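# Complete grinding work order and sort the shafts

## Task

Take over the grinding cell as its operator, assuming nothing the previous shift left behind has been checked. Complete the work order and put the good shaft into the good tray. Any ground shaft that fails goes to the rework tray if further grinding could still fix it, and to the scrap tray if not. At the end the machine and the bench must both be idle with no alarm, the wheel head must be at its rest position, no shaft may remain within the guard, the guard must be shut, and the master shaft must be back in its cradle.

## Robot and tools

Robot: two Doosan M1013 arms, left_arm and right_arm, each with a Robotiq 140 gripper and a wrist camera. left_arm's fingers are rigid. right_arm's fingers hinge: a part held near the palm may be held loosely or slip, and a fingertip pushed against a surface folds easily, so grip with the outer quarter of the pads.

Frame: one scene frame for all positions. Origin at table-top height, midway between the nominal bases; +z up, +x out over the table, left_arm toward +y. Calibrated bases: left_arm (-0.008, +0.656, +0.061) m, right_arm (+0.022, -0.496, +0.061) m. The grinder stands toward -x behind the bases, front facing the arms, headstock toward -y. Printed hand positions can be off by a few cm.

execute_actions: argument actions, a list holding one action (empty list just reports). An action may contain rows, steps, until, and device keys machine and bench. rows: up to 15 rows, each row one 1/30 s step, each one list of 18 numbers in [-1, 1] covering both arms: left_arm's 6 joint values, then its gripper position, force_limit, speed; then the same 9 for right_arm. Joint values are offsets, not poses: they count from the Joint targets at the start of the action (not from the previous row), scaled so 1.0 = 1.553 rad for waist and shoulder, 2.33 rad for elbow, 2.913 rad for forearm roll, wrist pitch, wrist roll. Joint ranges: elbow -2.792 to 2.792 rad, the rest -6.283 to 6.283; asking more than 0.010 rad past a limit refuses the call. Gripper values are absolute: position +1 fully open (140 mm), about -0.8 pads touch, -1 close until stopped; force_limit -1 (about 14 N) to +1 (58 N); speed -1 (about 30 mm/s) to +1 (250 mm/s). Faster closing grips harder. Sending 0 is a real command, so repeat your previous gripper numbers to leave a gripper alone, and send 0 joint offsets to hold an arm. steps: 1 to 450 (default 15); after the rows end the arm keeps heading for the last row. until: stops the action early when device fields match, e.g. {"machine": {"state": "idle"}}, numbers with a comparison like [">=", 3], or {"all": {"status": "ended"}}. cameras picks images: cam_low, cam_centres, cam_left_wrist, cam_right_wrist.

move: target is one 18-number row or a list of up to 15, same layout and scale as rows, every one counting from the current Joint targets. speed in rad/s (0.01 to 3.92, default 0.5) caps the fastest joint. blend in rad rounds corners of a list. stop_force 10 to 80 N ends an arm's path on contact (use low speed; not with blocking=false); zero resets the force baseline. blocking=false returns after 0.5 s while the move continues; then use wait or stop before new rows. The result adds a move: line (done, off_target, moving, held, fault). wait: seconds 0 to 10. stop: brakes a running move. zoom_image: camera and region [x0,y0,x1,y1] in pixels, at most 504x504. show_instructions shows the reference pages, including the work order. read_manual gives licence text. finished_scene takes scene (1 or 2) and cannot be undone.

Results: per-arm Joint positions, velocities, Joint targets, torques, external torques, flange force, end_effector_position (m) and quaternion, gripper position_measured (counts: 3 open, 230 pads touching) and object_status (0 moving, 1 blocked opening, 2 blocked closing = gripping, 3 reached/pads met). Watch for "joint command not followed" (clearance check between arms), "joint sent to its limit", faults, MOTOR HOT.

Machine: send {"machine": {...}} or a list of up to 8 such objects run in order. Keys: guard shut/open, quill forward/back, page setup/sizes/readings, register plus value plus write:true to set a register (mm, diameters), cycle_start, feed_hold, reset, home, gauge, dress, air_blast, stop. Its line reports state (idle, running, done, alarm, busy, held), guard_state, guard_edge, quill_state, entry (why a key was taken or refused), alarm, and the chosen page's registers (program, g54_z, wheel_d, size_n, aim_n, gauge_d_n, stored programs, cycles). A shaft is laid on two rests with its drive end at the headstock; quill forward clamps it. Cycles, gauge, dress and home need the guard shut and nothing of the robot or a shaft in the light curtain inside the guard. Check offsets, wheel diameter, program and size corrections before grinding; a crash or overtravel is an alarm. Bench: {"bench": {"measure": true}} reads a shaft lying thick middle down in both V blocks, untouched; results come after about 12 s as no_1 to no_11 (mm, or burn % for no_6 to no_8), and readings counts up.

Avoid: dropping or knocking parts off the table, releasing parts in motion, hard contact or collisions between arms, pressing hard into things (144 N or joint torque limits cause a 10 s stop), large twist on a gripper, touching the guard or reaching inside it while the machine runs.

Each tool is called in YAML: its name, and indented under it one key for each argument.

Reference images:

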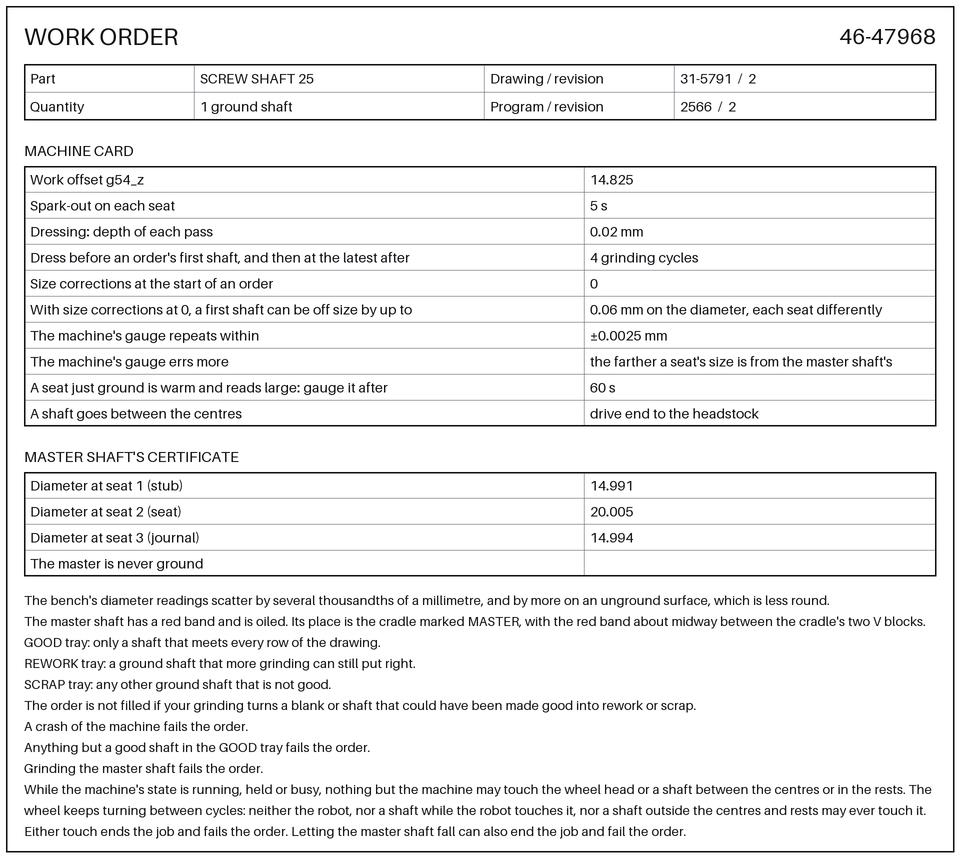

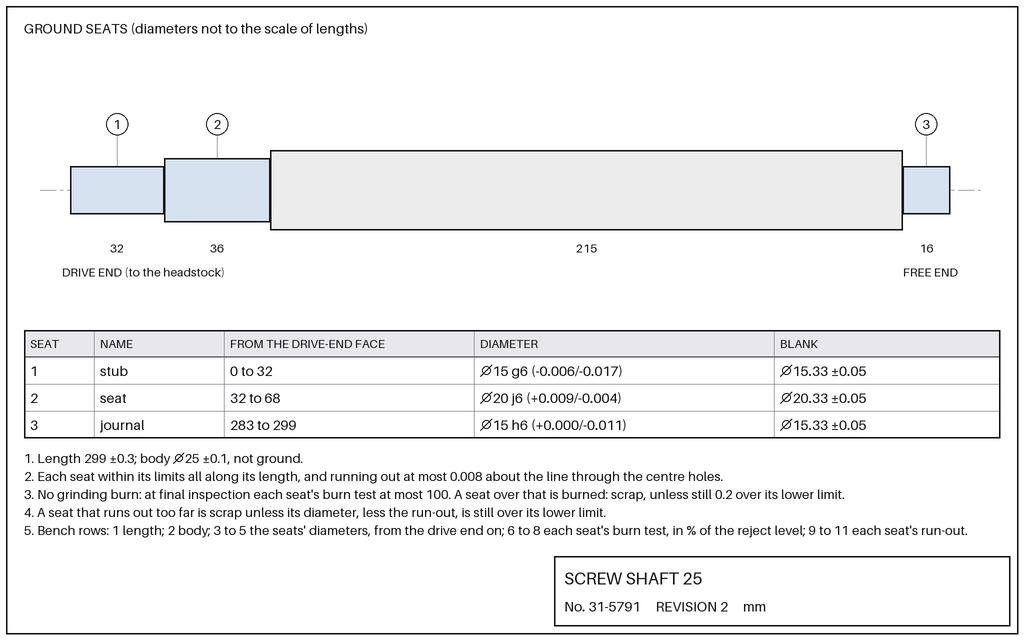

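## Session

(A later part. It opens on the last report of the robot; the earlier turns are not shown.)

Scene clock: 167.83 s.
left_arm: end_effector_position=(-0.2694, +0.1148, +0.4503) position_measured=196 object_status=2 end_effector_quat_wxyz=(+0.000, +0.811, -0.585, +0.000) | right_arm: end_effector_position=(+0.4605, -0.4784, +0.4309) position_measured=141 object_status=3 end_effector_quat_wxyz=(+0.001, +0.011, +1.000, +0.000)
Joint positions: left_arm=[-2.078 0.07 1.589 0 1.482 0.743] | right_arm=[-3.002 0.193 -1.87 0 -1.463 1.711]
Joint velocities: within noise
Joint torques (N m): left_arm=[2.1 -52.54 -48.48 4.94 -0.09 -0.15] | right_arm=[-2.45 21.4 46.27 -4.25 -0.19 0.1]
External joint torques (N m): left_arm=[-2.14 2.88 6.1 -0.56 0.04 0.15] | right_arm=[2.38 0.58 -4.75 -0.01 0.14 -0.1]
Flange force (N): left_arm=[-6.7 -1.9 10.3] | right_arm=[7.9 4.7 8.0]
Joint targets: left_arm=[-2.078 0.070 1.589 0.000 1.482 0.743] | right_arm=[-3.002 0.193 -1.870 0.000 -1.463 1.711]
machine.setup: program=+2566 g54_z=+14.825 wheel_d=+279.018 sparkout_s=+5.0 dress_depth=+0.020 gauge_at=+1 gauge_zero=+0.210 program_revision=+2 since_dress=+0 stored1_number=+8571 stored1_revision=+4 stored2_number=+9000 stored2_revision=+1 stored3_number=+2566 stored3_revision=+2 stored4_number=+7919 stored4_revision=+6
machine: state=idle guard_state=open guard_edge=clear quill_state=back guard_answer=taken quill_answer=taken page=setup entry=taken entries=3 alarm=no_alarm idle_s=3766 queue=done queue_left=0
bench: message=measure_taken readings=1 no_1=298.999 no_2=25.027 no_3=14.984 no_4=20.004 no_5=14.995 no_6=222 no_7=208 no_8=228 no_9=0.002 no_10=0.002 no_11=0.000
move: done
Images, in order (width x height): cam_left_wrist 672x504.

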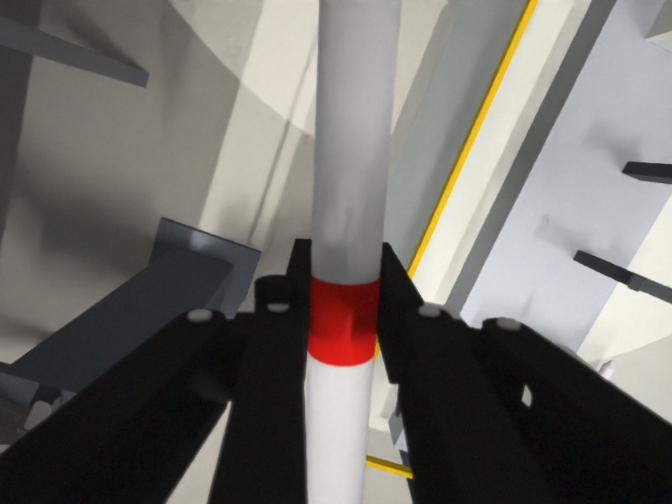

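move:
  target:
    - [-0.2068,0.3319,-0.2608,0,0.0319,-0.0002,-0.98,1,-1,0,0,0,0,0,0,-0.1,0.2,-1]
    - [-0.2068,0.3559,-0.1628,0,-0.0593,-0.0002,-0.98,1,-1,0,0,0,0,0,0,-0.1,0.2,-1]
  speed: [0.3,0.1]
  cameras: ["cam_left_wrist","cam_centres"]

Scene clock: 173.13 s.
left_arm: end_effector_position=(-0.6490, +0.0218, +0.2400) position_measured=196 object_status=2 end_effector_quat_wxyz=(+0.000, +0.707, -0.707, +0.000) | right_arm: end_effector_position=(+0.4605, -0.4784, +0.4309) position_measured=141 object_status=3 end_effector_quat_wxyz=(+0.001, +0.011, +1.000, +0.000)
Joint positions: left_arm=[-2.399 0.623 1.21 0 1.309 0.742] | right_arm=[-3.002 0.193 -1.87 0 -1.463 1.711]
Joint velocities: within noise
Joint torques (N m): left_arm=[0.97 -108.21 -46.85 4.81 0 -0.11] | right_arm=[-1.92 21.47 46.29 -4.2 -0.14 0.12]
External joint torques (N m): left_arm=[-0.94 5.98 5.76 -0.56 -0.04 0.11] | right_arm=[1.9 0.36 -4.76 -0.06 0.09 -0.12]
Flange force (N): left_arm=[-5.0 -3.7 9.1] | right_arm=[7.5 3.6 8.0]
Joint targets: left_arm=[-2.399 0.623 1.210 0.000 1.309 0.742] | right_arm=[-3.002 0.193 -1.870 0.000 -1.463 1.711]
machine.setup: program=+2566 g54_z=+14.825 wheel_d=+279.018 sparkout_s=+5.0 dress_depth=+0.020 gauge_at=+1 gauge_zero=+0.210 program_revision=+2 since_dress=+0 stored1_number=+8571 stored1_revision=+4 stored2_number=+9000 stored2_revision=+1 stored3_number=+2566 stored3_revision=+2 stored4_number=+7919 stored4_revision=+6
machine: state=idle guard_state=open guard_edge=clear quill_state=back guard_answer=taken quill_answer=taken page=setup entry=taken entries=3 alarm=no_alarm idle_s=3771 queue=done queue_left=0
bench: message=measure_taken readings=1 no_1=298.999 no_2=25.027 no_3=14.984 no_4=20.004 no_5=14.995 no_6=222 no_7=208 no_8=228 no_9=0.002 no_10=0.002 no_11=0.000
move: done
Images, in order (width x height): cam_centres 672x504, cam_left_wrist 672x504.

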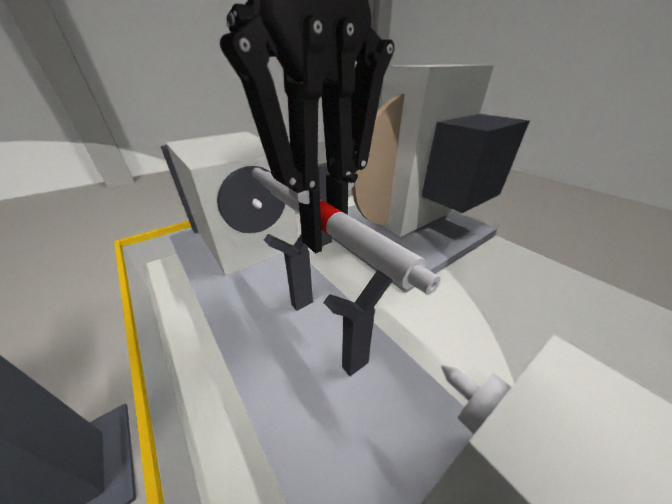

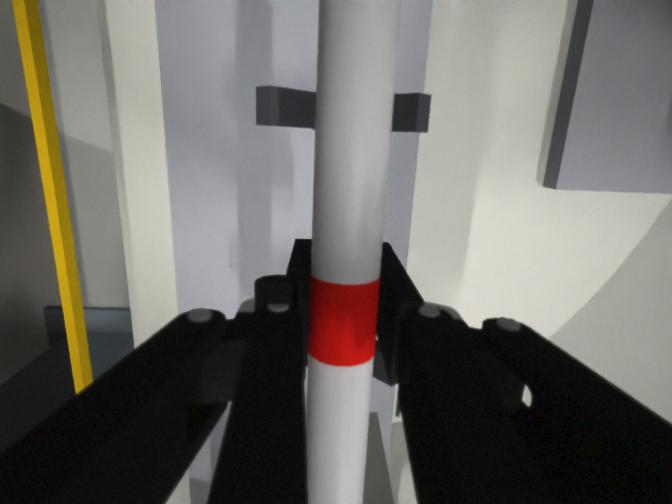

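move:
  target: [0,0.0276,0.0332,0,-0.0414,0,-0.98,1,-1,0,0,0,0,0,0,-0.1,0.2,-1]
  speed: 0.025
  stop_force: 12
  cameras: ["cam_left_wrist","cam_centres"]

Scene clock: 177.57 s.
left_arm: end_effector_position=(-0.6496, +0.0212, +0.1805) position_measured=196 object_status=2 end_effector_quat_wxyz=(+0.000, +0.707, -0.707, +0.000) | right_arm: end_effector_position=(+0.4605, -0.4784, +0.4309) position_measured=141 object_status=3 end_effector_quat_wxyz=(+0.001, +0.011, +1.000, +0.000)
Joint positions: left_arm=[-2.399 0.655 1.268 0 1.219 0.742] | right_arm=[-3.002 0.193 -1.87 0 -1.463 1.711]
Joint velocities: within noise
Joint torques (N m): left_arm=[-10.62 -87.95 -40.75 0.81 -5.28 0.13] | right_arm=[-2.3 20.99 46.34 -4.24 -0.21 0.13]
External joint torques (N m): left_arm=[10.31 -15.79 0.8 3.31 5.23 -0.13] | right_arm=[2.31 0.66 -4.93 -0.01 0.16 -0.13]
Flange force (N): left_arm=[-6.7 -22.7 -16.2] | right_arm=[8.3 4.5 8.3]
Joint targets: left_arm=[-2.399 0.655 1.268 0.000 1.219 0.742] | right_arm=[-3.002 0.193 -1.870 0.000 -1.463 1.711]
machine.setup: program=+2566 g54_z=+14.825 wheel_d=+279.018 sparkout_s=+5.0 dress_depth=+0.020 gauge_at=+1 gauge_zero=+0.210 program_revision=+2 since_dress=+0 stored1_number=+8571 stored1_revision=+4 stored2_number=+9000 stored2_revision=+1 stored3_number=+2566 stored3_revision=+2 stored4_number=+7919 stored4_revision=+6
machine: state=idle guard_state=open guard_edge=clear quill_state=back guard_answer=taken quill_answer=taken page=setup entry=taken entries=3 alarm=no_alarm idle_s=3776 queue=done queue_left=0
bench: message=measure_taken readings=1 no_1=298.999 no_2=25.027 no_3=14.984 no_4=20.004 no_5=14.995 no_6=222 no_7=208 no_8=228 no_9=0.002 no_10=0.002 no_11=0.000
move: contact (left_arm); left_arm: the wrist pitch is farthest, 0.031 rad from its target
Images, in order (width x height): cam_centres 672x504, cam_left_wrist 672x504.

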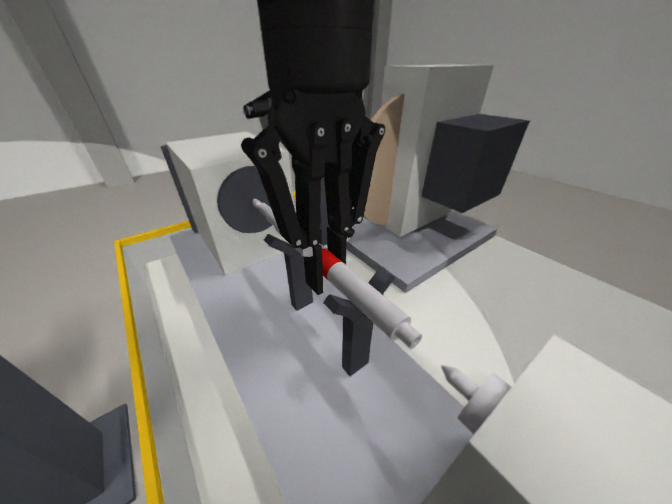

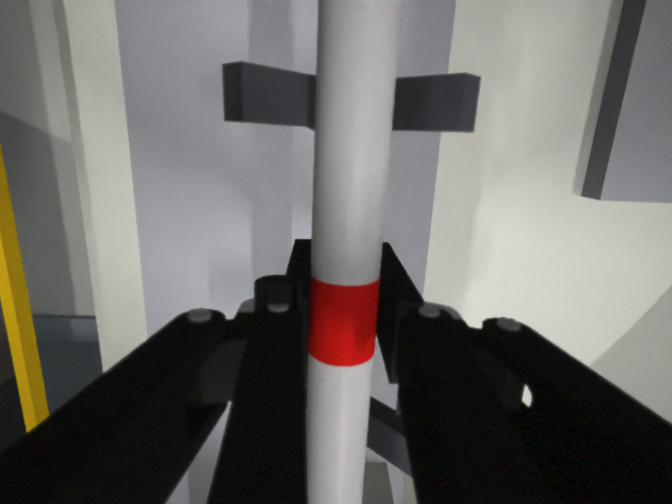

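execute_actions:
  actions:
    - {"rows":[[0,0,0,0,0,0,0.1,1,-1,0,0,0,0,0,0,-0.1,0.2,-1]],"steps":75}
  cameras: ["cam_left_wrist","cam_centres"]

Scene clock: 180.43 s.
left_arm: end_effector_position=(-0.6496, +0.0212, +0.1805) position_measured=117 object_status=3 end_effector_quat_wxyz=(+0.000, +0.707, -0.707, +0.000) | right_arm: end_effector_position=(+0.4605, -0.4784, +0.4309) position_measured=141 object_status=3 end_effector_quat_wxyz=(+0.001, +0.011, +1.000, +0.000)
Joint positions: left_arm=[-2.399 0.655 1.268 0 1.219 0.742] | right_arm=[-3.002 0.193 -1.87 0 -1.463 1.711]
Joint velocities: within noise
Joint torques (N m): left_arm=[0.45 -100.8 -40.27 4.65 0.01 -0.1] | right_arm=[-2.03 21.07 46.17 -4.27 -0.19 0.08]
External joint torques (N m): left_arm=[-0.22 -2.98 0.34 -0.51 -0.05 0.1] | right_arm=[2.06 0.68 -4.65 0.01 0.14 -0.08]
Flange force (N): left_arm=[-4.1 -4.0 -1.4] | right_arm=[7.9 4.0 7.8]
Joint targets: left_arm=[-2.399 0.655 1.268 0.000 1.219 0.742] | right_arm=[-3.002 0.193 -1.870 0.000 -1.463 1.711]
machine.setup: program=+2566 g54_z=+14.825 wheel_d=+279.018 sparkout_s=+5.0 dress_depth=+0.020 gauge_at=+1 gauge_zero=+0.210 program_revision=+2 since_dress=+0 stored1_number=+8571 stored1_revision=+4 stored2_number=+9000 stored2_revision=+1 stored3_number=+2566 stored3_revision=+2 stored4_number=+7919 stored4_revision=+6
machine: state=idle guard_state=open guard_edge=clear quill_state=back guard_answer=taken quill_answer=taken page=setup entry=taken entries=3 alarm=no_alarm idle_s=3779 queue=done queue_left=0
bench: message=measure_taken readings=1 no_1=298.999 no_2=25.027 no_3=14.984 no_4=20.004 no_5=14.995 no_6=222 no_7=208 no_8=228 no_9=0.002 no_10=0.002 no_11=0.000
Images, in order (width x height): cam_centres 672x504, cam_left_wrist 672x504.

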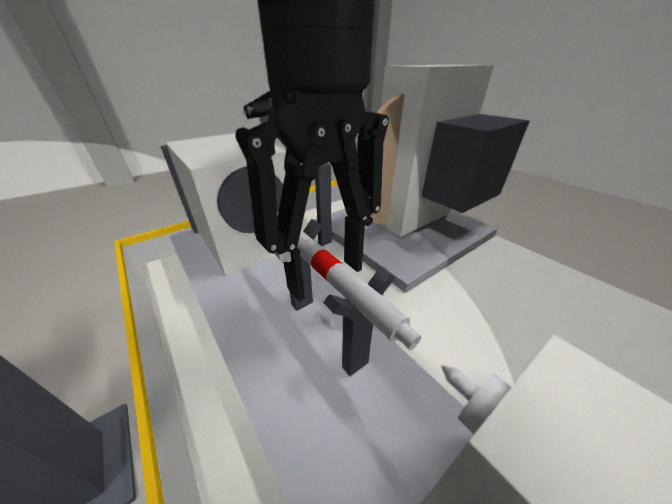

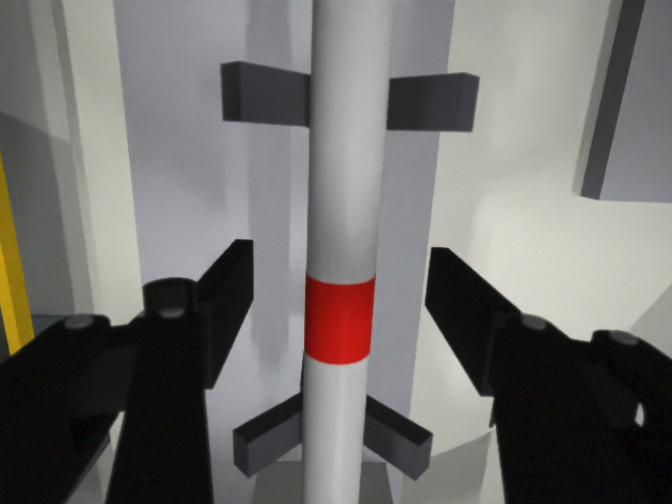

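move:
  target:
    - [0,-0.0448,-0.1230,0,0.1222,0,0.1,1,-1,0,0,0,0,0,0,-0.1,0.2,-1]
    - [0,-0.3768,0.1381,0,0.0903,0,0.1,1,-1,0,0,0,0,0,0,-0.1,0.2,-1]
    - [0.9658,-0.3768,0.1381,0,0.0903,0.0927,0.1,1,-1,0,0,0,0,0,0,-0.1,0.2,-1]
  speed: [0.12,0.5,0.7]
  blend: [0,0.1,0]
  cameras: ["cam_centres"]

execute_actions:
  actions:
    - {"machine":[{"quill":"forward"},{"guard":"shut","page":"readings"}],"steps":240,"until":{"machine":{"guard_state":"shut","queue":"done"}}}
  cameras: ["cam_centres"]

Scene clock: 187.70 s.
left_arm: end_effector_position=(+0.3924, +0.2078, +0.4506) position_measured=117 object_status=3 end_effector_quat_wxyz=(+0.000, +0.986, -0.170, +0.000) | right_arm: end_effector_position=(+0.4605, -0.4784, +0.4309) position_measured=141 object_status=3 end_effector_quat_wxyz=(+0.001, +0.011, +1.000, +0.000)
Joint positions: left_arm=[-0.899 0.069 1.59 0 1.482 1.012] | right_arm=[-3.002 0.193 -1.87 0 -1.463 1.711]
Joint velocities: within noise
Joint torques (N m): left_arm=[0.02 -46.7 -42.87 4.9 0.03 -0.1] | right_arm=[-1.85 21.47 46.27 -4.26 -0.17 0.07]
External joint torques (N m): left_arm=[-0.12 -2.95 0.49 -0.53 -0.08 0.1] | right_arm=[1.75 0.21 -4.87 0 0.12 -0.07]
Flange force (N): left_arm=[-4.9 -2.7 0.5] | right_arm=[7.3 3.4 8.3]
Joint targets: left_arm=[-0.899 0.070 1.590 0.000 1.482 1.012] | right_arm=[-3.002 0.193 -1.870 0.000 -1.463 1.711]
machine.setup: program=+2566 g54_z=+14.825 wheel_d=+279.018 sparkout_s=+5.0 dress_depth=+0.020 gauge_at=+1 gauge_zero=+0.210 program_revision=+2 since_dress=+0 stored1_number=+8571 stored1_revision=+4 stored2_number=+9000 stored2_revision=+1 stored3_number=+2566 stored3_revision=+2 stored4_number=+7919 stored4_revision=+6
machine: state=idle guard_state=open guard_edge=clear quill_state=back guard_answer=taken quill_answer=taken page=setup entry=taken entries=3 alarm=no_alarm idle_s=3786 queue=done queue_left=0
bench: message=measure_taken readings=1 no_1=298.999 no_2=25.027 no_3=14.984 no_4=20.004 no_5=14.995 no_6=222 no_7=208 no_8=228 no_9=0.002 no_10=0.002 no_11=0.000
move: done
Images, in order (width x height): cam_centres 672x504.

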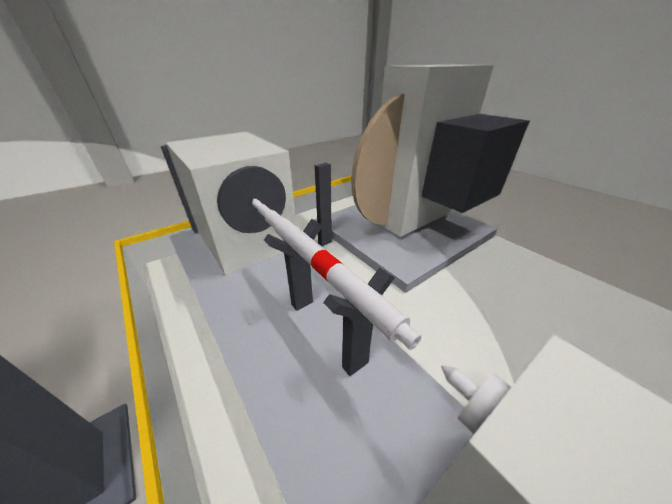

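Scene clock: 193.40 s.
left_arm: end_effector_position=(+0.3925, +0.2079, +0.4506) position_measured=117 object_status=3 end_effector_quat_wxyz=(+0.000, +0.986, -0.170, +0.000) | right_arm: end_effector_position=(+0.4605, -0.4784, +0.4309) position_measured=141 object_status=3 end_effector_quat_wxyz=(+0.001, +0.011, +1.000, +0.000)
Joint positions: left_arm=[-0.899 0.07 1.59 0 1.482 1.012] | right_arm=[-3.002 0.193 -1.87 0 -1.463 1.711]
Joint velocities: within noise
Joint torques (N m): left_arm=[0.89 -46.46 -42.97 4.91 -0.01 -0.13] | right_arm=[-2.28 21.23 46.08 -4.27 -0.19 0.09]
External joint torques (N m): left_arm=[-0.72 -3.28 0.61 -0.54 -0.04 0.13] | right_arm=[2.26 0.49 -4.68 0.02 0.13 -0.09]
Flange force (N): left_arm=[-6.1 -2.2 0.6] | right_arm=[7.7 4.5 7.9]
Joint targets: left_arm=[-0.899 0.070 1.590 0.000 1.482 1.012] | right_arm=[-3.002 0.193 -1.870 0.000 -1.463 1.711]
Tool commands: left_gripper/position=+0.1 left_gripper/force_limit=+1.0 left_gripper/speed=-1.0 right_gripper/position=-0.1 right_gripper/force_limit=+0.2 right_gripper/speed=-1.0
machine.readings: gauge_d=+0.000 gauge_d_1=+0.000 gauge_d_2=+0.000 gauge_d_3=+0.000 pos_x=+0.000 pos_z=+0.000 load_peak=+0.0 cycles=+1
machine: state=idle guard_state=shut guard_edge=clear quill_state=clamped guard_answer=taken quill_answer=taken page=readings entry=taken entries=3 alarm=no_alarm idle_s=3791 queue=done queue_left=0
bench: message=measure_taken readings=1 no_1=298.999 no_2=25.027 no_3=14.984 no_4=20.004 no_5=14.995 no_6=222 no_7=208 no_8=228 no_9=0.002 no_10=0.002 no_11=0.000
Images, in order (width x height): cam_centres 672x504.

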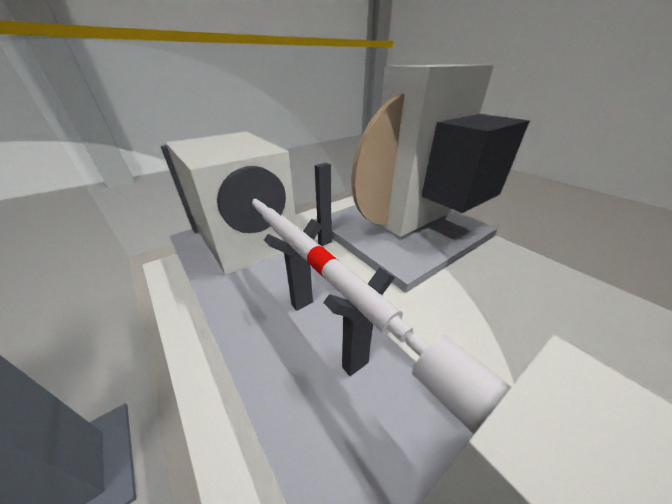

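execute_actions:
  actions:
    - {"machine":[{"register":"gauge_at","value":1,"write":true},{"gauge":true},{"gauge":true},{"gauge":true},{"register":"gauge_at","value":2,"write":true},{"gauge":true},{"gauge":true},{"gauge":true}],"steps":450,"until":{"machine":{"queue":"done"}}}
  cameras: []

Scene clock: 210.10 s.
left_arm: end_effector_position=(+0.3925, +0.2079, +0.4506) position_measured=117 object_status=3 end_effector_quat_wxyz=(+0.000, +0.986, -0.170, +0.000) | right_arm: end_effector_position=(+0.4605, -0.4784, +0.4309) position_measured=141 object_status=3 end_effector_quat_wxyz=(+0.001, +0.011, +1.000, +0.000)
Joint positions: left_arm=[-0.899 0.07 1.59 0 1.482 1.012] | right_arm=[-3.002 0.193 -1.87 0 -1.463 1.711]
Joint velocities: within noise
Joint torques (N m): left_arm=[0.8 -46.41 -42.87 4.88 0.04 -0.11] | right_arm=[-2.27 21.36 46.06 -4.25 -0.21 0.13]
External joint torques (N m): left_arm=[-0.74 -3.3 0.49 -0.51 -0.09 0.11] | right_arm=[2.23 0.5 -4.56 -0.01 0.16 -0.13]
Flange force (N): left_arm=[-6.0 -2.1 0.5] | right_arm=[7.5 4.3 7.7]
Joint targets: left_arm=[-0.899 0.070 1.590 0.000 1.482 1.012] | right_arm=[-3.002 0.193 -1.870 0.000 -1.463 1.711]
Tool commands: left_gripper/position=+0.1 left_gripper/force_limit=+1.0 left_gripper/speed=-1.0 right_gripper/position=-0.1 right_gripper/force_limit=+0.2 right_gripper/speed=-1.0
machine.readings: gauge_d=+14.992 gauge_d_1=+14.992 gauge_d_2=+0.000 gauge_d_3=+0.000 pos_x=+0.000 pos_z=+0.000 load_peak=+0.0 cycles=+1
machine: state=busy guard_state=shut guard_edge=clear quill_state=clamped guard_answer=taken quill_answer=taken page=readings entry=taken entries=9 alarm=no_alarm idle_s=3808 queue=running queue_left=2
bench: message=measure_taken readings=1 no_1=298.999 no_2=25.027 no_3=14.984 no_4=20.004 no_5=14.995 no_6=222 no_7=208 no_8=228 no_9=0.002 no_10=0.002 no_11=0.000
No camera images: "cameras" was empty.

execute_actions:
  actions:
    - {"steps":300,"until":{"machine":{"queue":"done"}}}
  cameras: []

execute_actions:
  actions:
    - {"machine":{"gauge":true},"steps":300,"until":{"machine":{"state":"done"}}}
  cameras: []

Scene clock: 219.73 s.
left_arm: end_effector_position=(+0.3925, +0.2079, +0.4506) position_measured=117 object_status=3 end_effector_quat_wxyz=(+0.000, +0.986, -0.170, +0.000) | right_arm: end_effector_position=(+0.4605, -0.4784, +0.4309) position_measured=141 object_status=3 end_effector_quat_wxyz=(+0.001, +0.011, +1.000, +0.000)
Joint positions: left_arm=[-0.899 0.07 1.59 0 1.482 1.012] | right_arm=[-3.002 0.193 -1.87 0 -1.463 1.711]
Joint velocities: within noise
Joint torques (N m): left_arm=[0.56 -46.55 -43 4.9 0.01 -0.1] | right_arm=[-2 21.18 46.14 -4.26 -0.2 0.14]
External joint torques (N m): left_arm=[-0.57 -3.14 0.61 -0.52 -0.06 0.1] | right_arm=[1.88 0.84 -4.65 -0.01 0.14 -0.14]
Flange force (N): left_arm=[-5.8 -2.3 0.7] | right_arm=[8.1 3.5 7.8]
Joint targets: left_arm=[-0.899 0.070 1.590 0.000 1.482 1.012] | right_arm=[-3.002 0.193 -1.870 0.000 -1.463 1.711]
Tool commands: left_gripper/position=+0.1 left_gripper/force_limit=+1.0 left_gripper/speed=-1.0 right_gripper/position=-0.1 right_gripper/force_limit=+0.2 right_gripper/speed=-1.0
machine.readings: gauge_d=+20.005 gauge_d_1=+14.992 gauge_d_2=+20.005 gauge_d_3=+0.000 pos_x=+0.000 pos_z=+0.000 load_peak=+0.0 cycles=+1
machine: state=idle guard_state=shut guard_edge=clear quill_state=clamped guard_answer=taken quill_answer=taken page=readings entry=taken entries=11 alarm=no_alarm idle_s=3818 queue=done queue_left=0
bench: message=measure_taken readings=1 no_1=298.999 no_2=25.027 no_3=14.984 no_4=20.004 no_5=14.995 no_6=222 no_7=208 no_8=228 no_9=0.002 no_10=0.002 no_11=0.000
No camera images: "cameras" was empty.

Scene clock: 229.93 s.
left_arm: end_effector_position=(+0.3925, +0.2079, +0.4506) position_measured=117 object_status=3 end_effector_quat_wxyz=(+0.000, +0.986, -0.170, +0.000) | right_arm: end_effector_position=(+0.4605, -0.4784, +0.4309) position_measured=141 object_status=3 end_effector_quat_wxyz=(+0.001, +0.011, +1.000, +0.000)
Joint positions: left_arm=[-0.899 0.07 1.59 0 1.482 1.012] | right_arm=[-3.002 0.193 -1.87 0 -1.463 1.711]
Joint velocities: within noise
Joint torques (N m): left_arm=[0.83 -46.56 -42.89 4.88 0.02 -0.09] | right_arm=[-2.25 21.28 46.16 -4.19 -0.19 0.09]
External joint torques (N m): left_arm=[-0.83 -3.11 0.54 -0.51 -0.07 0.09] | right_arm=[2.33 -0.01 -4.84 -0.05 0.14 -0.09]
Flange force (N): left_arm=[-5.9 -1.8 0.6] | right_arm=[7.1 4.7 8.3]
Joint targets: left_arm=[-0.899 0.070 1.590 0.000 1.482 1.012] | right_arm=[-3.002 0.193 -1.870 0.000 -1.463 1.711]
Tool commands: left_gripper/position=+0.1 left_gripper/force_limit=+1.0 left_gripper/speed=-1.0 right_gripper/position=-0.1 right_gripper/force_limit=+0.2 right_gripper/speed=-1.0
machine.readings: gauge_d=+20.004 gauge_d_1=+14.992 gauge_d_2=+20.004 gauge_d_3=+0.000 pos_x=+0.000 pos_z=+0.000 load_peak=+0.0 cycles=+1
machine: state=idle guard_state=shut guard_edge=clear quill_state=clamped guard_answer=taken quill_answer=taken page=readings entry=taken entries=12 alarm=no_alarm idle_s=3828 queue=done queue_left=0
bench: message=measure_taken readings=1 no_1=298.999 no_2=25.027 no_3=14.984 no_4=20.004 no_5=14.995 no_6=222 no_7=208 no_8=228 no_9=0.002 no_10=0.002 no_11=0.000
No camera images: "cameras" was empty.

execute_actions:
  actions:
    - {"machine":[{"register":"gauge_at","value":3,"write":true},{"gauge":true}],"steps":240,"until":{"machine":{"queue":"done"}}}
  cameras: []

execute_actions:
  actions:
    - {"machine":[{"gauge":true},{"gauge":true}],"steps":300,"until":{"machine":{"queue":"done"}}}
  cameras: []

execute_actions:
  actions:
    - {"machine":[{"register":"gauge_at","value":1,"write":true},{"gauge":true}],"steps":240,"until":{"machine":{"queue":"done"}}}
  cameras: []

execute_actions:
  actions:
    - {"machine":[{"gauge":true},{"register":"gauge_at","value":2,"write":true},{"gauge":true}],"steps":300,"until":{"machine":{"queue":"done"}}}
  cameras: []

Scene clock: 235.03 s.
left_arm: end_effector_position=(+0.3925, +0.2079, +0.4506) position_measured=117 object_status=3 end_effector_quat_wxyz=(+0.000, +0.986, -0.170, +0.000) | right_arm: end_effector_position=(+0.4605, -0.4784, +0.4309) position_measured=141 object_status=3 end_effector_quat_wxyz=(+0.001, +0.011, +1.000, +0.000)
Joint positions: left_arm=[-0.899 0.07 1.59 0 1.482 1.012] | right_arm=[-3.002 0.193 -1.87 0 -1.463 1.711]
Joint velocities: within noise
Joint torques (N m): left_arm=[0.85 -46.71 -42.91 4.91 0.03 -0.1] | right_arm=[-1.71 21.73 46.16 -4.28 -0.15 0.19]
External joint torques (N m): left_arm=[-0.88 -2.96 0.55 -0.54 -0.07 0.1] | right_arm=[1.69 -0.1 -4.76 0.03 0.1 -0.19]
Flange force (N): left_arm=[-5.7 -1.6 0.6] | right_arm=[6.6 3.0 8.1]
Joint targets: left_arm=[-0.899 0.070 1.590 0.000 1.482 1.012] | right_arm=[-3.002 0.193 -1.870 0.000 -1.463 1.711]
Tool commands: left_gripper/position=+0.1 left_gripper/force_limit=+1.0 left_gripper/speed=-1.0 right_gripper/position=-0.1 right_gripper/force_limit=+0.2 right_gripper/speed=-1.0
machine.readings: gauge_d=+14.994 gauge_d_1=+14.992 gauge_d_2=+20.004 gauge_d_3=+14.994 pos_x=+0.000 pos_z=+0.000 load_peak=+0.0 cycles=+1
machine: state=idle guard_state=shut guard_edge=clear quill_state=clamped guard_answer=taken quill_answer=taken page=readings entry=taken entries=14 alarm=no_alarm idle_s=3833 queue=done queue_left=0
bench: message=measure_taken readings=1 no_1=298.999 no_2=25.027 no_3=14.984 no_4=20.004 no_5=14.995 no_6=222 no_7=208 no_8=228 no_9=0.002 no_10=0.002 no_11=0.000
No camera images: "cameras" was empty.

Scene clock: 243.33 s.
left_arm: end_effector_position=(+0.3925, +0.2079, +0.4506) position_measured=117 object_status=3 end_effector_quat_wxyz=(+0.000, +0.986, -0.170, +0.000) | right_arm: end_effector_position=(+0.4605, -0.4784, +0.4309) position_measured=141 object_status=3 end_effector_quat_wxyz=(+0.001, +0.011, +1.000, +0.000)
Joint positions: left_arm=[-0.899 0.07 1.59 0 1.482 1.012] | right_arm=[-3.002 0.193 -1.87 0 -1.463 1.711]
Joint velocities: within noise
Joint torques (N m): left_arm=[0.95 -46.55 -42.94 4.94 -0.01 -0.11] | right_arm=[-2.21 21.31 46.13 -4.26 -0.19 0.13]
External joint torques (N m): left_arm=[-0.93 -3.15 0.56 -0.57 -0.04 0.11] | right_arm=[2.2 0.41 -4.69 0.01 0.14 -0.13]
Flange force (N): left_arm=[-6.0 -1.8 0.5] | right_arm=[7.5 4.3 7.9]
Joint targets: left_arm=[-0.899 0.070 1.590 0.000 1.482 1.012] | right_arm=[-3.002 0.193 -1.870 0.000 -1.463 1.711]
Tool commands: left_gripper/position=+0.1 left_gripper/force_limit=+1.0 left_gripper/speed=-1.0 right_gripper/position=-0.1 right_gripper/force_limit=+0.2 right_gripper/speed=-1.0
machine.readings: gauge_d=+14.994 gauge_d_1=+14.992 gauge_d_2=+20.004 gauge_d_3=+14.994 pos_x=+0.000 pos_z=+0.000 load_peak=+0.0 cycles=+1
machine: state=idle guard_state=shut guard_edge=clear quill_state=clamped guard_answer=taken quill_answer=taken page=readings entry=taken entries=16 alarm=no_alarm idle_s=3841 queue=done queue_left=0
bench: message=measure_taken readings=1 no_1=298.999 no_2=25.027 no_3=14.984 no_4=20.004 no_5=14.995 no_6=222 no_7=208 no_8=228 no_9=0.002 no_10=0.002 no_11=0.000
No camera images: "cameras" was empty.

Scene clock: 247.80 s.
left_arm: end_effector_position=(+0.3925, +0.2079, +0.4506) position_measured=117 object_status=3 end_effector_quat_wxyz=(+0.000, +0.986, -0.170, +0.000) | right_arm: end_effector_position=(+0.4605, -0.4784, +0.4309) position_measured=141 object_status=3 end_effector_quat_wxyz=(+0.001, +0.011, +1.000, +0.000)
Joint positions: left_arm=[-0.899 0.07 1.59 0 1.482 1.012] | right_arm=[-3.002 0.193 -1.87 0 -1.463 1.711]
Joint velocities: within noise
Joint torques (N m): left_arm=[1.03 -46.73 -42.88 4.93 0.04 -0.1] | right_arm=[-1.79 21.18 46.26 -4.22 -0.2 0.16]
External joint torques (N m): left_arm=[-0.97 -2.97 0.51 -0.56 -0.09 0.1] | right_arm=[1.82 0.24 -4.94 -0.02 0.15 -0.16]
Flange force (N): left_arm=[-5.7 -1.5 0.6] | right_arm=[7.4 3.4 8.4]
Joint targets: left_arm=[-0.899 0.070 1.590 0.000 1.482 1.012] | right_arm=[-3.002 0.193 -1.870 0.000 -1.463 1.711]
Tool commands: left_gripper/position=+0.1 left_gripper/force_limit=+1.0 left_gripper/speed=-1.0 right_gripper/position=-0.1 right_gripper/force_limit=+0.2 right_gripper/speed=-1.0
machine.readings: gauge_d=+14.991 gauge_d_1=+14.991 gauge_d_2=+20.004 gauge_d_3=+14.994 pos_x=+0.000 pos_z=+0.000 load_peak=+0.0 cycles=+1
machine: state=idle guard_state=shut guard_edge=clear quill_state=clamped guard_answer=taken quill_answer=taken page=readings entry=taken entries=18 alarm=no_alarm idle_s=3845 queue=done queue_left=0
bench: message=measure_taken readings=1 no_1=298.999 no_2=25.027 no_3=14.984 no_4=20.004 no_5=14.995 no_6=222 no_7=208 no_8=228 no_9=0.002 no_10=0.002 no_11=0.000
No camera images: "cameras" was empty.

Scene clock: 256.33 s.
left_arm: end_effector_position=(+0.3925, +0.2079, +0.4506) position_measured=117 object_status=3 end_effector_quat_wxyz=(+0.000, +0.986, -0.170, +0.000) | right_arm: end_effector_position=(+0.4605, -0.4784, +0.4309) position_measured=141 object_status=3 end_effector_quat_wxyz=(+0.001, +0.011, +1.000, +0.000)
Joint positions: left_arm=[-0.899 0.07 1.59 0 1.482 1.012] | right_arm=[-3.002 0.193 -1.87 0 -1.463 1.711]
Joint velocities: within noise
Joint torques (N m): left_arm=[0.8 -46.3 -42.85 4.88 0.02 -0.11] | right_arm=[-2.38 21.22 46.1 -4.18 -0.17 0.12]
External joint torques (N m): left_arm=[-0.88 -3.36 0.45 -0.51 -0.07 0.11] | right_arm=[2.36 0.66 -4.59 -0.08 0.12 -0.12]
Flange force (N): left_arm=[-6.1 -1.9 0.4] | right_arm=[7.9 4.7 7.7]
Joint targets: left_arm=[-0.899 0.070 1.590 0.000 1.482 1.012] | right_arm=[-3.002 0.193 -1.870 0.000 -1.463 1.711]
Tool commands: left_gripper/position=+0.1 left_gripper/force_limit=+1.0 left_gripper/speed=-1.0 right_gripper/position=-0.1 right_gripper/force_limit=+0.2 right_gripper/speed=-1.0
machine.readings: gauge_d=+20.005 gauge_d_1=+14.992 gauge_d_2=+20.005 gauge_d_3=+14.994 pos_x=+0.000 pos_z=+0.000 load_peak=+0.0 cycles=+1
machine: state=idle guard_state=shut guard_edge=clear quill_state=clamped guard_answer=taken quill_answer=taken page=readings entry=taken entries=21 alarm=no_alarm idle_s=3854 queue=done queue_left=0
bench: message=measure_taken readings=1 no_1=298.999 no_2=25.027 no_3=14.984 no_4=20.004 no_5=14.995 no_6=222 no_7=208 no_8=228 no_9=0.002 no_10=0.002 no_11=0.000
No camera images: "cameras" was empty.

execute_actions:
  actions:
    - {"machine":{"guard":"open"},"steps":3}
  cameras: []

move:
  target:
    - [-0.961,0,0,0,0,-0.0899,0.1,1,-1,0,0,0,0,0,0,-0.1,0.2,-1]
    - [-0.961,0.3404,-0.2704,0,0.0347,-0.0897,0.1,1,-1,0,0,0,0,0,0,-0.1,0.2,-1]
  speed: [1.6,0.8]
  blend: [0.15,0]
  cameras: ["cam_left_wrist","cam_centres"]

Scene clock: 257.20 s.
left_arm: end_effector_position=(+0.3925, +0.2079, +0.4506) position_measured=117 object_status=3 end_effector_quat_wxyz=(+0.000, +0.986, -0.170, +0.000) | right_arm: end_effector_position=(+0.4605, -0.4784, +0.4309) position_measured=141 object_status=3 end_effector_quat_wxyz=(+0.001, +0.011, +1.000, +0.000)
Joint positions: left_arm=[-0.899 0.07 1.59 0 1.482 1.012] | right_arm=[-3.002 0.193 -1.87 0 -1.463 1.711]
Joint velocities: within noise
Joint torques (N m): left_arm=[0.82 -46.56 -42.87 4.88 0.01 -0.09] | right_arm=[-2.39 21.84 45.94 -4.28 -0.17 0.14]
External joint torques (N m): left_arm=[-0.8 -3.16 0.47 -0.5 -0.07 0.09] | right_arm=[2.36 -0.17 -4.5 0.02 0.12 -0.14]
Flange force (N): left_arm=[-5.8 -1.8 0.4] | right_arm=[6.3 4.7 7.7]
Joint targets: left_arm=[-0.899 0.070 1.590 0.000 1.482 1.012] | right_arm=[-3.002 0.193 -1.870 0.000 -1.463 1.711]
Tool commands: left_gripper/position=+0.1 left_gripper/force_limit=+1.0 left_gripper/speed=-1.0 right_gripper/position=-0.1 right_gripper/force_limit=+0.2 right_gripper/speed=-1.0
machine.readings: gauge_d=+20.005 gauge_d_1=+14.992 gauge_d_2=+20.005 gauge_d_3=+14.994 pos_x=+0.000 pos_z=+0.000 load_peak=+0.0 cycles=+1
machine: state=idle guard_state=between guard_edge=clear quill_state=clamped guard_answer=taken quill_answer=taken page=readings entry=taken entries=21 alarm=no_alarm idle_s=3855 queue=running queue_left=0
bench: message=measure_taken readings=1 no_1=298.999 no_2=25.027 no_3=14.984 no_4=20.004 no_5=14.995 no_6=222 no_7=208 no_8=228 no_9=0.002 no_10=0.002 no_11=0.000
No camera images: "cameras" was empty.

Scene clock: 260.03 s.
left_arm: end_effector_position=(-0.6492, +0.0123, +0.4011) position_measured=117 object_status=3 end_effector_quat_wxyz=(+0.000, +0.707, -0.708, +0.000) | right_arm: end_effector_position=(+0.4605, -0.4784, +0.4309) position_measured=141 object_status=3 end_effector_quat_wxyz=(+0.001, +0.011, +1.000, +0.000)
Joint positions: left_arm=[-2.392 0.598 0.96 0 1.583 0.751] | right_arm=[-3.002 0.193 -1.87 0 -1.463 1.711]
Joint velocities: within noise
Joint torques (N m): left_arm=[2.92 -98.35 -42.91 4.95 0.04 -0.11] | right_arm=[-2.18 21.34 46.06 -4.26 -0.13 0.12]
External joint torques (N m): left_arm=[-2.56 -3.37 0.36 -0.54 -0.08 0.11] | right_arm=[2.09 0.42 -4.71 0.01 0.07 -0.12]
Flange force (N): left_arm=[-7.6 -3.7 0.9] | right_arm=[7.5 4.0 7.9]
Joint targets: left_arm=[-2.392 0.598 0.959 0.000 1.583 0.751] | right_arm=[-3.002 0.193 -1.870 0.000 -1.463 1.711]
machine.readings: gauge_d=+20.005 gauge_d_1=+14.992 gauge_d_2=+20.005 gauge_d_3=+14.994 pos_x=+0.000 pos_z=+0.000 load_peak=+0.0 cycles=+1
machine: state=idle guard_state=open guard_edge=clear quill_state=clamped guard_answer=taken quill_answer=taken page=readings entry=taken entries=21 alarm=no_alarm idle_s=3857 queue=done queue_left=0
bench: message=measure_taken readings=1 no_1=298.999 no_2=25.027 no_3=14.984 no_4=20.004 no_5=14.995 no_6=222 no_7=208 no_8=228 no_9=0.002 no_10=0.002 no_11=0.000
move: done
Images, in order (width x height): cam_centres 672x504, cam_left_wrist 672x504.

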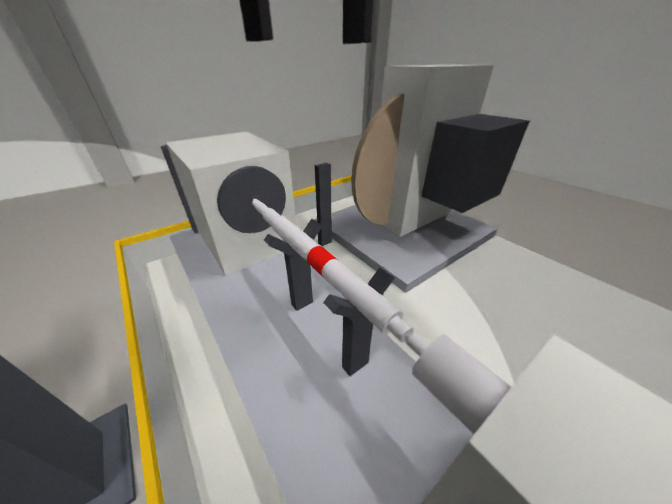

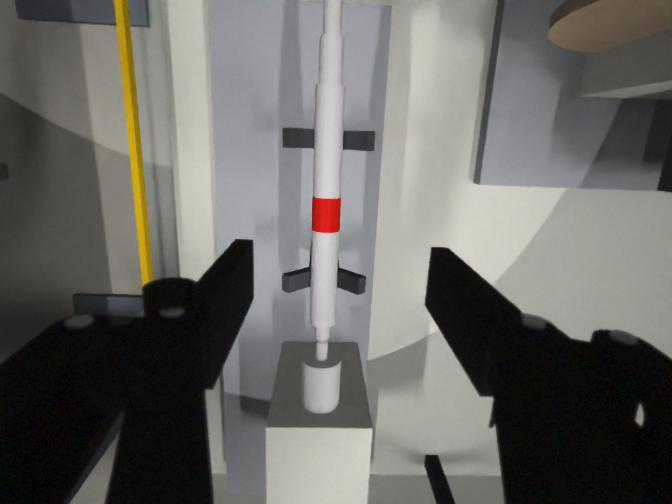

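move:
  target:
    - [0,0.0238,0.0987,0,-0.0910,0,0.1,1,-1,0,0,0,0,0,0,-0.1,0.2,-1]
    - [0.0004,0.0444,0.1264,0,-0.1242,0,0.1,1,-1,0,0,0,0,0,0,-0.1,0.2,-1]
  speed: [0.4,0.2]
  blend: [0.02,0]
  cameras: ["cam_left_wrist"]

execute_actions:
  actions:
    - {"rows":[[0,0,0,0,0,0,-1,0,-1,0,0,0,0,0,0,-0.1,0.2,-1]],"steps":100}
  cameras: ["cam_left_wrist"]

Scene clock: 261.80 s.
left_arm: end_effector_position=(-0.6489, +0.0120, +0.1765) position_measured=117 object_status=3 end_effector_quat_wxyz=(-0.001, +0.707, -0.707, +0.000) | right_arm: end_effector_position=(+0.4605, -0.4784, +0.4309) position_measured=141 object_status=3 end_effector_quat_wxyz=(+0.001, +0.011, +1.000, +0.000)
Joint positions: left_arm=[-2.391 0.667 1.254 0 1.222 0.751] | right_arm=[-3.002 0.193 -1.87 0 -1.463 1.711]
Joint velocities: within noise
Joint torques (N m): left_arm=[0.71 -102.09 -39.53 4.63 -0.06 -0.09] | right_arm=[-1.8 21.42 46.29 -4.28 -0.1 0.14]
External joint torques (N m): left_arm=[-0.85 -2.75 -0.45 -0.5 0.02 0.09] | right_arm=[1.71 0.74 -4.67 0.02 0.05 -0.14]
Flange force (N): left_arm=[-2.8 -1.6 -2.0] | right_arm=[7.9 3.1 7.7]
Joint targets: left_arm=[-2.391 0.667 1.254 0.000 1.221 0.751] | right_arm=[-3.002 0.193 -1.870 0.000 -1.463 1.711]
machine.readings: gauge_d=+20.005 gauge_d_1=+14.992 gauge_d_2=+20.005 gauge_d_3=+14.994 pos_x=+0.000 pos_z=+0.000 load_peak=+0.0 cycles=+1
machine: state=idle guard_state=open guard_edge=clear quill_state=clamped guard_answer=taken quill_answer=taken page=readings entry=taken entries=21 alarm=no_alarm idle_s=3859 queue=done queue_left=0
bench: message=measure_taken readings=1 no_1=298.999 no_2=25.027 no_3=14.984 no_4=20.004 no_5=14.995 no_6=222 no_7=208 no_8=228 no_9=0.002 no_10=0.002 no_11=0.000
move: done
Images, in order (width x height): cam_left_wrist 672x504.

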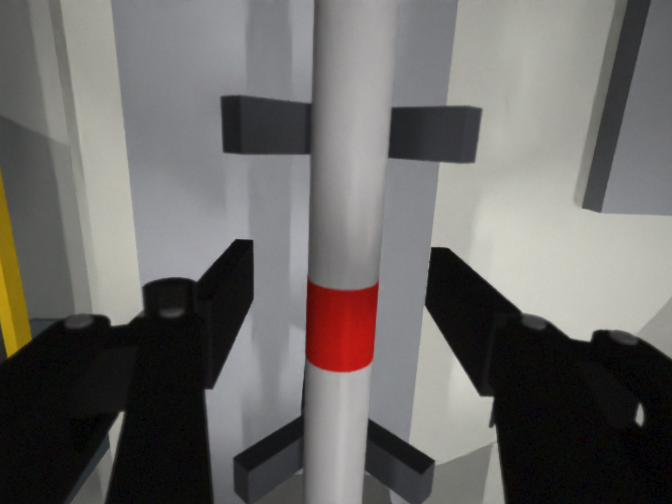

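Scene clock: 265.33 s.
left_arm: end_effector_position=(-0.6488, +0.0120, +0.1764) position_measured=194 object_status=2 end_effector_quat_wxyz=(-0.001, +0.707, -0.707, +0.000) | right_arm: end_effector_position=(+0.4605, -0.4784, +0.4309) position_measured=141 object_status=3 end_effector_quat_wxyz=(+0.001, +0.011, +1.000, +0.000)
Joint positions: left_arm=[-2.391 0.667 1.254 0 1.222 0.751] | right_arm=[-3.002 0.193 -1.87 0 -1.463 1.711]
Joint velocities: within noise
Joint torques (N m): left_arm=[-14.33 -90.97 -46.48 -0.09 -8.38 0.41] | right_arm=[-2.29 21.57 46.18 -4.22 -0.17 0.16]
External joint torques (N m): left_arm=[14.23 -13.84 6.51 4.22 8.34 -0.41] | right_arm=[2.23 0.24 -4.76 -0.03 0.11 -0.16]
Flange force (N): left_arm=[-10.4 -31.8 -14.5] | right_arm=[7.3 4.3 8.1]
Joint targets: left_arm=[-2.391 0.667 1.254 0.000 1.221 0.751] | right_arm=[-3.002 0.193 -1.870 0.000 -1.463 1.711]
machine.readings: gauge_d=+20.005 gauge_d_1=+14.992 gauge_d_2=+20.005 gauge_d_3=+14.994 pos_x=+0.000 pos_z=+0.000 load_peak=+0.0 cycles=+1
machine: state=idle guard_state=open guard_edge=clear quill_state=clamped guard_answer=taken quill_answer=taken page=readings entry=taken entries=21 alarm=no_alarm idle_s=3863 queue=done queue_left=0
bench: message=measure_taken readings=1 no_1=298.999 no_2=25.027 no_3=14.984 no_4=20.004 no_5=14.995 no_6=222 no_7=208 no_8=228 no_9=0.002 no_10=0.002 no_11=0.000
Images, in order (width x height): cam_left_wrist 672x504.

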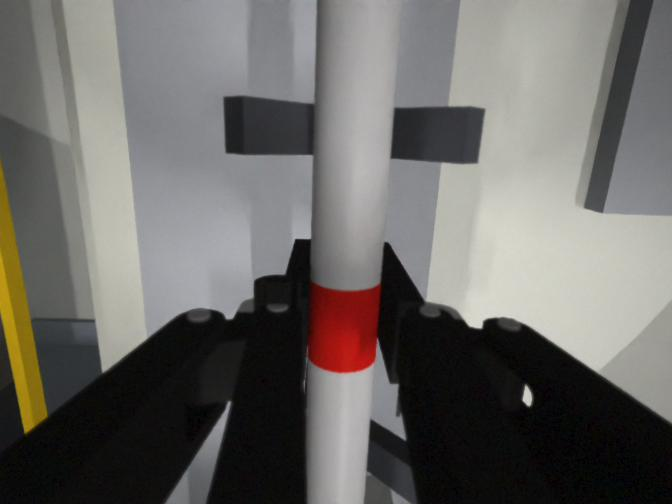

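execute_actions:
  actions:
    - {"rows":[[0,0,0,0,0,0,-0.98,1,-1,0,0,0,0,0,0,-0.1,0.2,-1]],"machine":{"quill":"back"},"steps":100}
  cameras: ["cam_left_wrist"]

Scene clock: 269.03 s.
left_arm: end_effector_position=(-0.6489, +0.0120, +0.1765) position_measured=195 object_status=2 end_effector_quat_wxyz=(-0.001, +0.707, -0.707, +0.000) | right_arm: end_effector_position=(+0.4605, -0.4784, +0.4309) position_measured=141 object_status=3 end_effector_quat_wxyz=(+0.001, +0.011, +1.000, +0.000)
Joint positions: left_arm=[-2.391 0.667 1.254 0 1.222 0.751] | right_arm=[-3.002 0.193 -1.87 0 -1.463 1.711]
Joint velocities: within noise
Joint torques (N m): left_arm=[-11.86 -94.31 -47.06 0.71 -7.56 0.4] | right_arm=[-2.37 21.21 46.08 -4.17 -0.2 0.14]
External joint torques (N m): left_arm=[11.77 -10.49 7.09 3.42 7.52 -0.4] | right_arm=[2.31 0.57 -4.58 -0.09 0.15 -0.14]
Flange force (N): left_arm=[-10.4 -28.0 -10.9] | right_arm=[7.7 4.5 7.8]
Joint targets: left_arm=[-2.391 0.667 1.254 0.000 1.221 0.751] | right_arm=[-3.002 0.193 -1.870 0.000 -1.463 1.711]
machine.readings: gauge_d=+20.005 gauge_d_1=+0.000 gauge_d_2=+0.000 gauge_d_3=+0.000 pos_x=+0.000 pos_z=+0.000 load_peak=+0.0 cycles=+1
machine: state=idle guard_state=open guard_edge=clear quill_state=back guard_answer=taken quill_answer=taken page=readings entry=taken entries=21 alarm=no_alarm idle_s=3866 queue=done queue_left=0
bench: message=measure_taken readings=1 no_1=298.999 no_2=25.027 no_3=14.984 no_4=20.004 no_5=14.995 no_6=222 no_7=208 no_8=228 no_9=0.002 no_10=0.002 no_11=0.000
Images, in order (width x height): cam_left_wrist 672x504.

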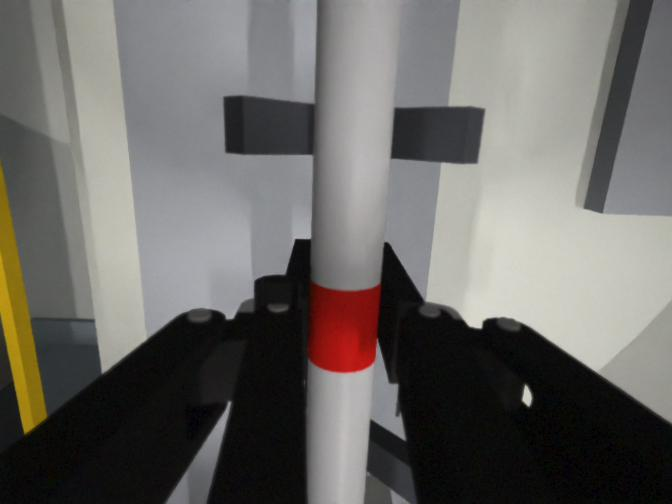

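move:
  target:
    - [-0.0069,-0.0096,0.0105,0,-0.0034,-0.0038,-0.98,1,-1,0,0,0,0,0,0,-0.1,0.2,-1]
    - [-0.0069,-0.0278,-0.0118,0,0.0241,-0.0038,-0.98,1,-1,0,0,0,0,0,0,-0.1,0.2,-1]
    - [-0.0069,-0.0551,-0.1142,0,0.1206,-0.0038,-0.98,1,-1,0,0,0,0,0,0,-0.1,0.2,-1]
    - [-0.0069,-0.3845,0.1441,0,0.0896,-0.0038,-0.98,1,-1,0,0,0,0,0,0,-0.1,0.2,-1]
  speed: [0.05,0.15,0.4,0.8]
  blend: [0,0.02,0.06,0]
  cameras: ["cam_left_wrist"]

Scene clock: 272.40 s.
left_arm: end_effector_position=(-0.4278, +0.2266, +0.4501) position_measured=195 object_status=2 end_effector_quat_wxyz=(+0.000, +0.707, -0.707, +0.000) | right_arm: end_effector_position=(+0.4605, -0.4784, +0.4309) position_measured=141 object_status=3 end_effector_quat_wxyz=(+0.001, +0.011, +1.000, +0.000)
Joint positions: left_arm=[-2.402 0.07 1.59 0 1.482 0.74] | right_arm=[-3.002 0.193 -1.87 0 -1.463 1.711]
Joint velocities: within noise
Joint torques (N m): left_arm=[0.67 -53.06 -49.12 4.95 -0.04 -0.08] | right_arm=[-2.01 21.75 46.11 -4.18 -0.21 0.09]
External joint torques (N m): left_arm=[-0.64 3.51 6.77 -0.57 0 0.08] | right_arm=[1.95 0.25 -4.59 -0.08 0.15 -0.09]
Flange force (N): left_arm=[-5.0 -3.6 11.6] | right_arm=[7.0 3.8 7.8]
Joint targets: left_arm=[-2.402 0.070 1.590 0.000 1.482 0.740] | right_arm=[-3.002 0.193 -1.870 0.000 -1.463 1.711]
machine.readings: gauge_d=+20.005 gauge_d_1=+0.000 gauge_d_2=+0.000 gauge_d_3=+0.000 pos_x=+0.000 pos_z=+0.000 load_peak=+0.0 cycles=+1
machine: state=idle guard_state=open guard_edge=clear quill_state=back guard_answer=taken quill_answer=taken page=readings entry=taken entries=21 alarm=no_alarm idle_s=3870 queue=done queue_left=0
bench: message=measure_taken readings=1 no_1=298.999 no_2=25.027 no_3=14.984 no_4=20.004 no_5=14.995 no_6=222 no_7=208 no_8=228 no_9=0.002 no_10=0.002 no_11=0.000
move: done
Images, in order (width x height): cam_left_wrist 672x504.

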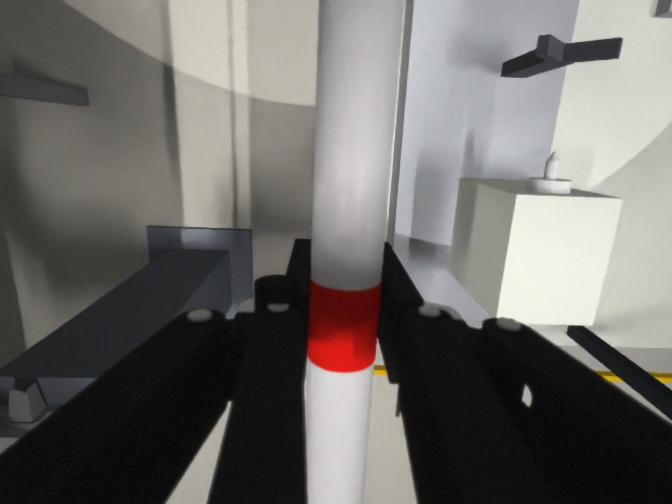

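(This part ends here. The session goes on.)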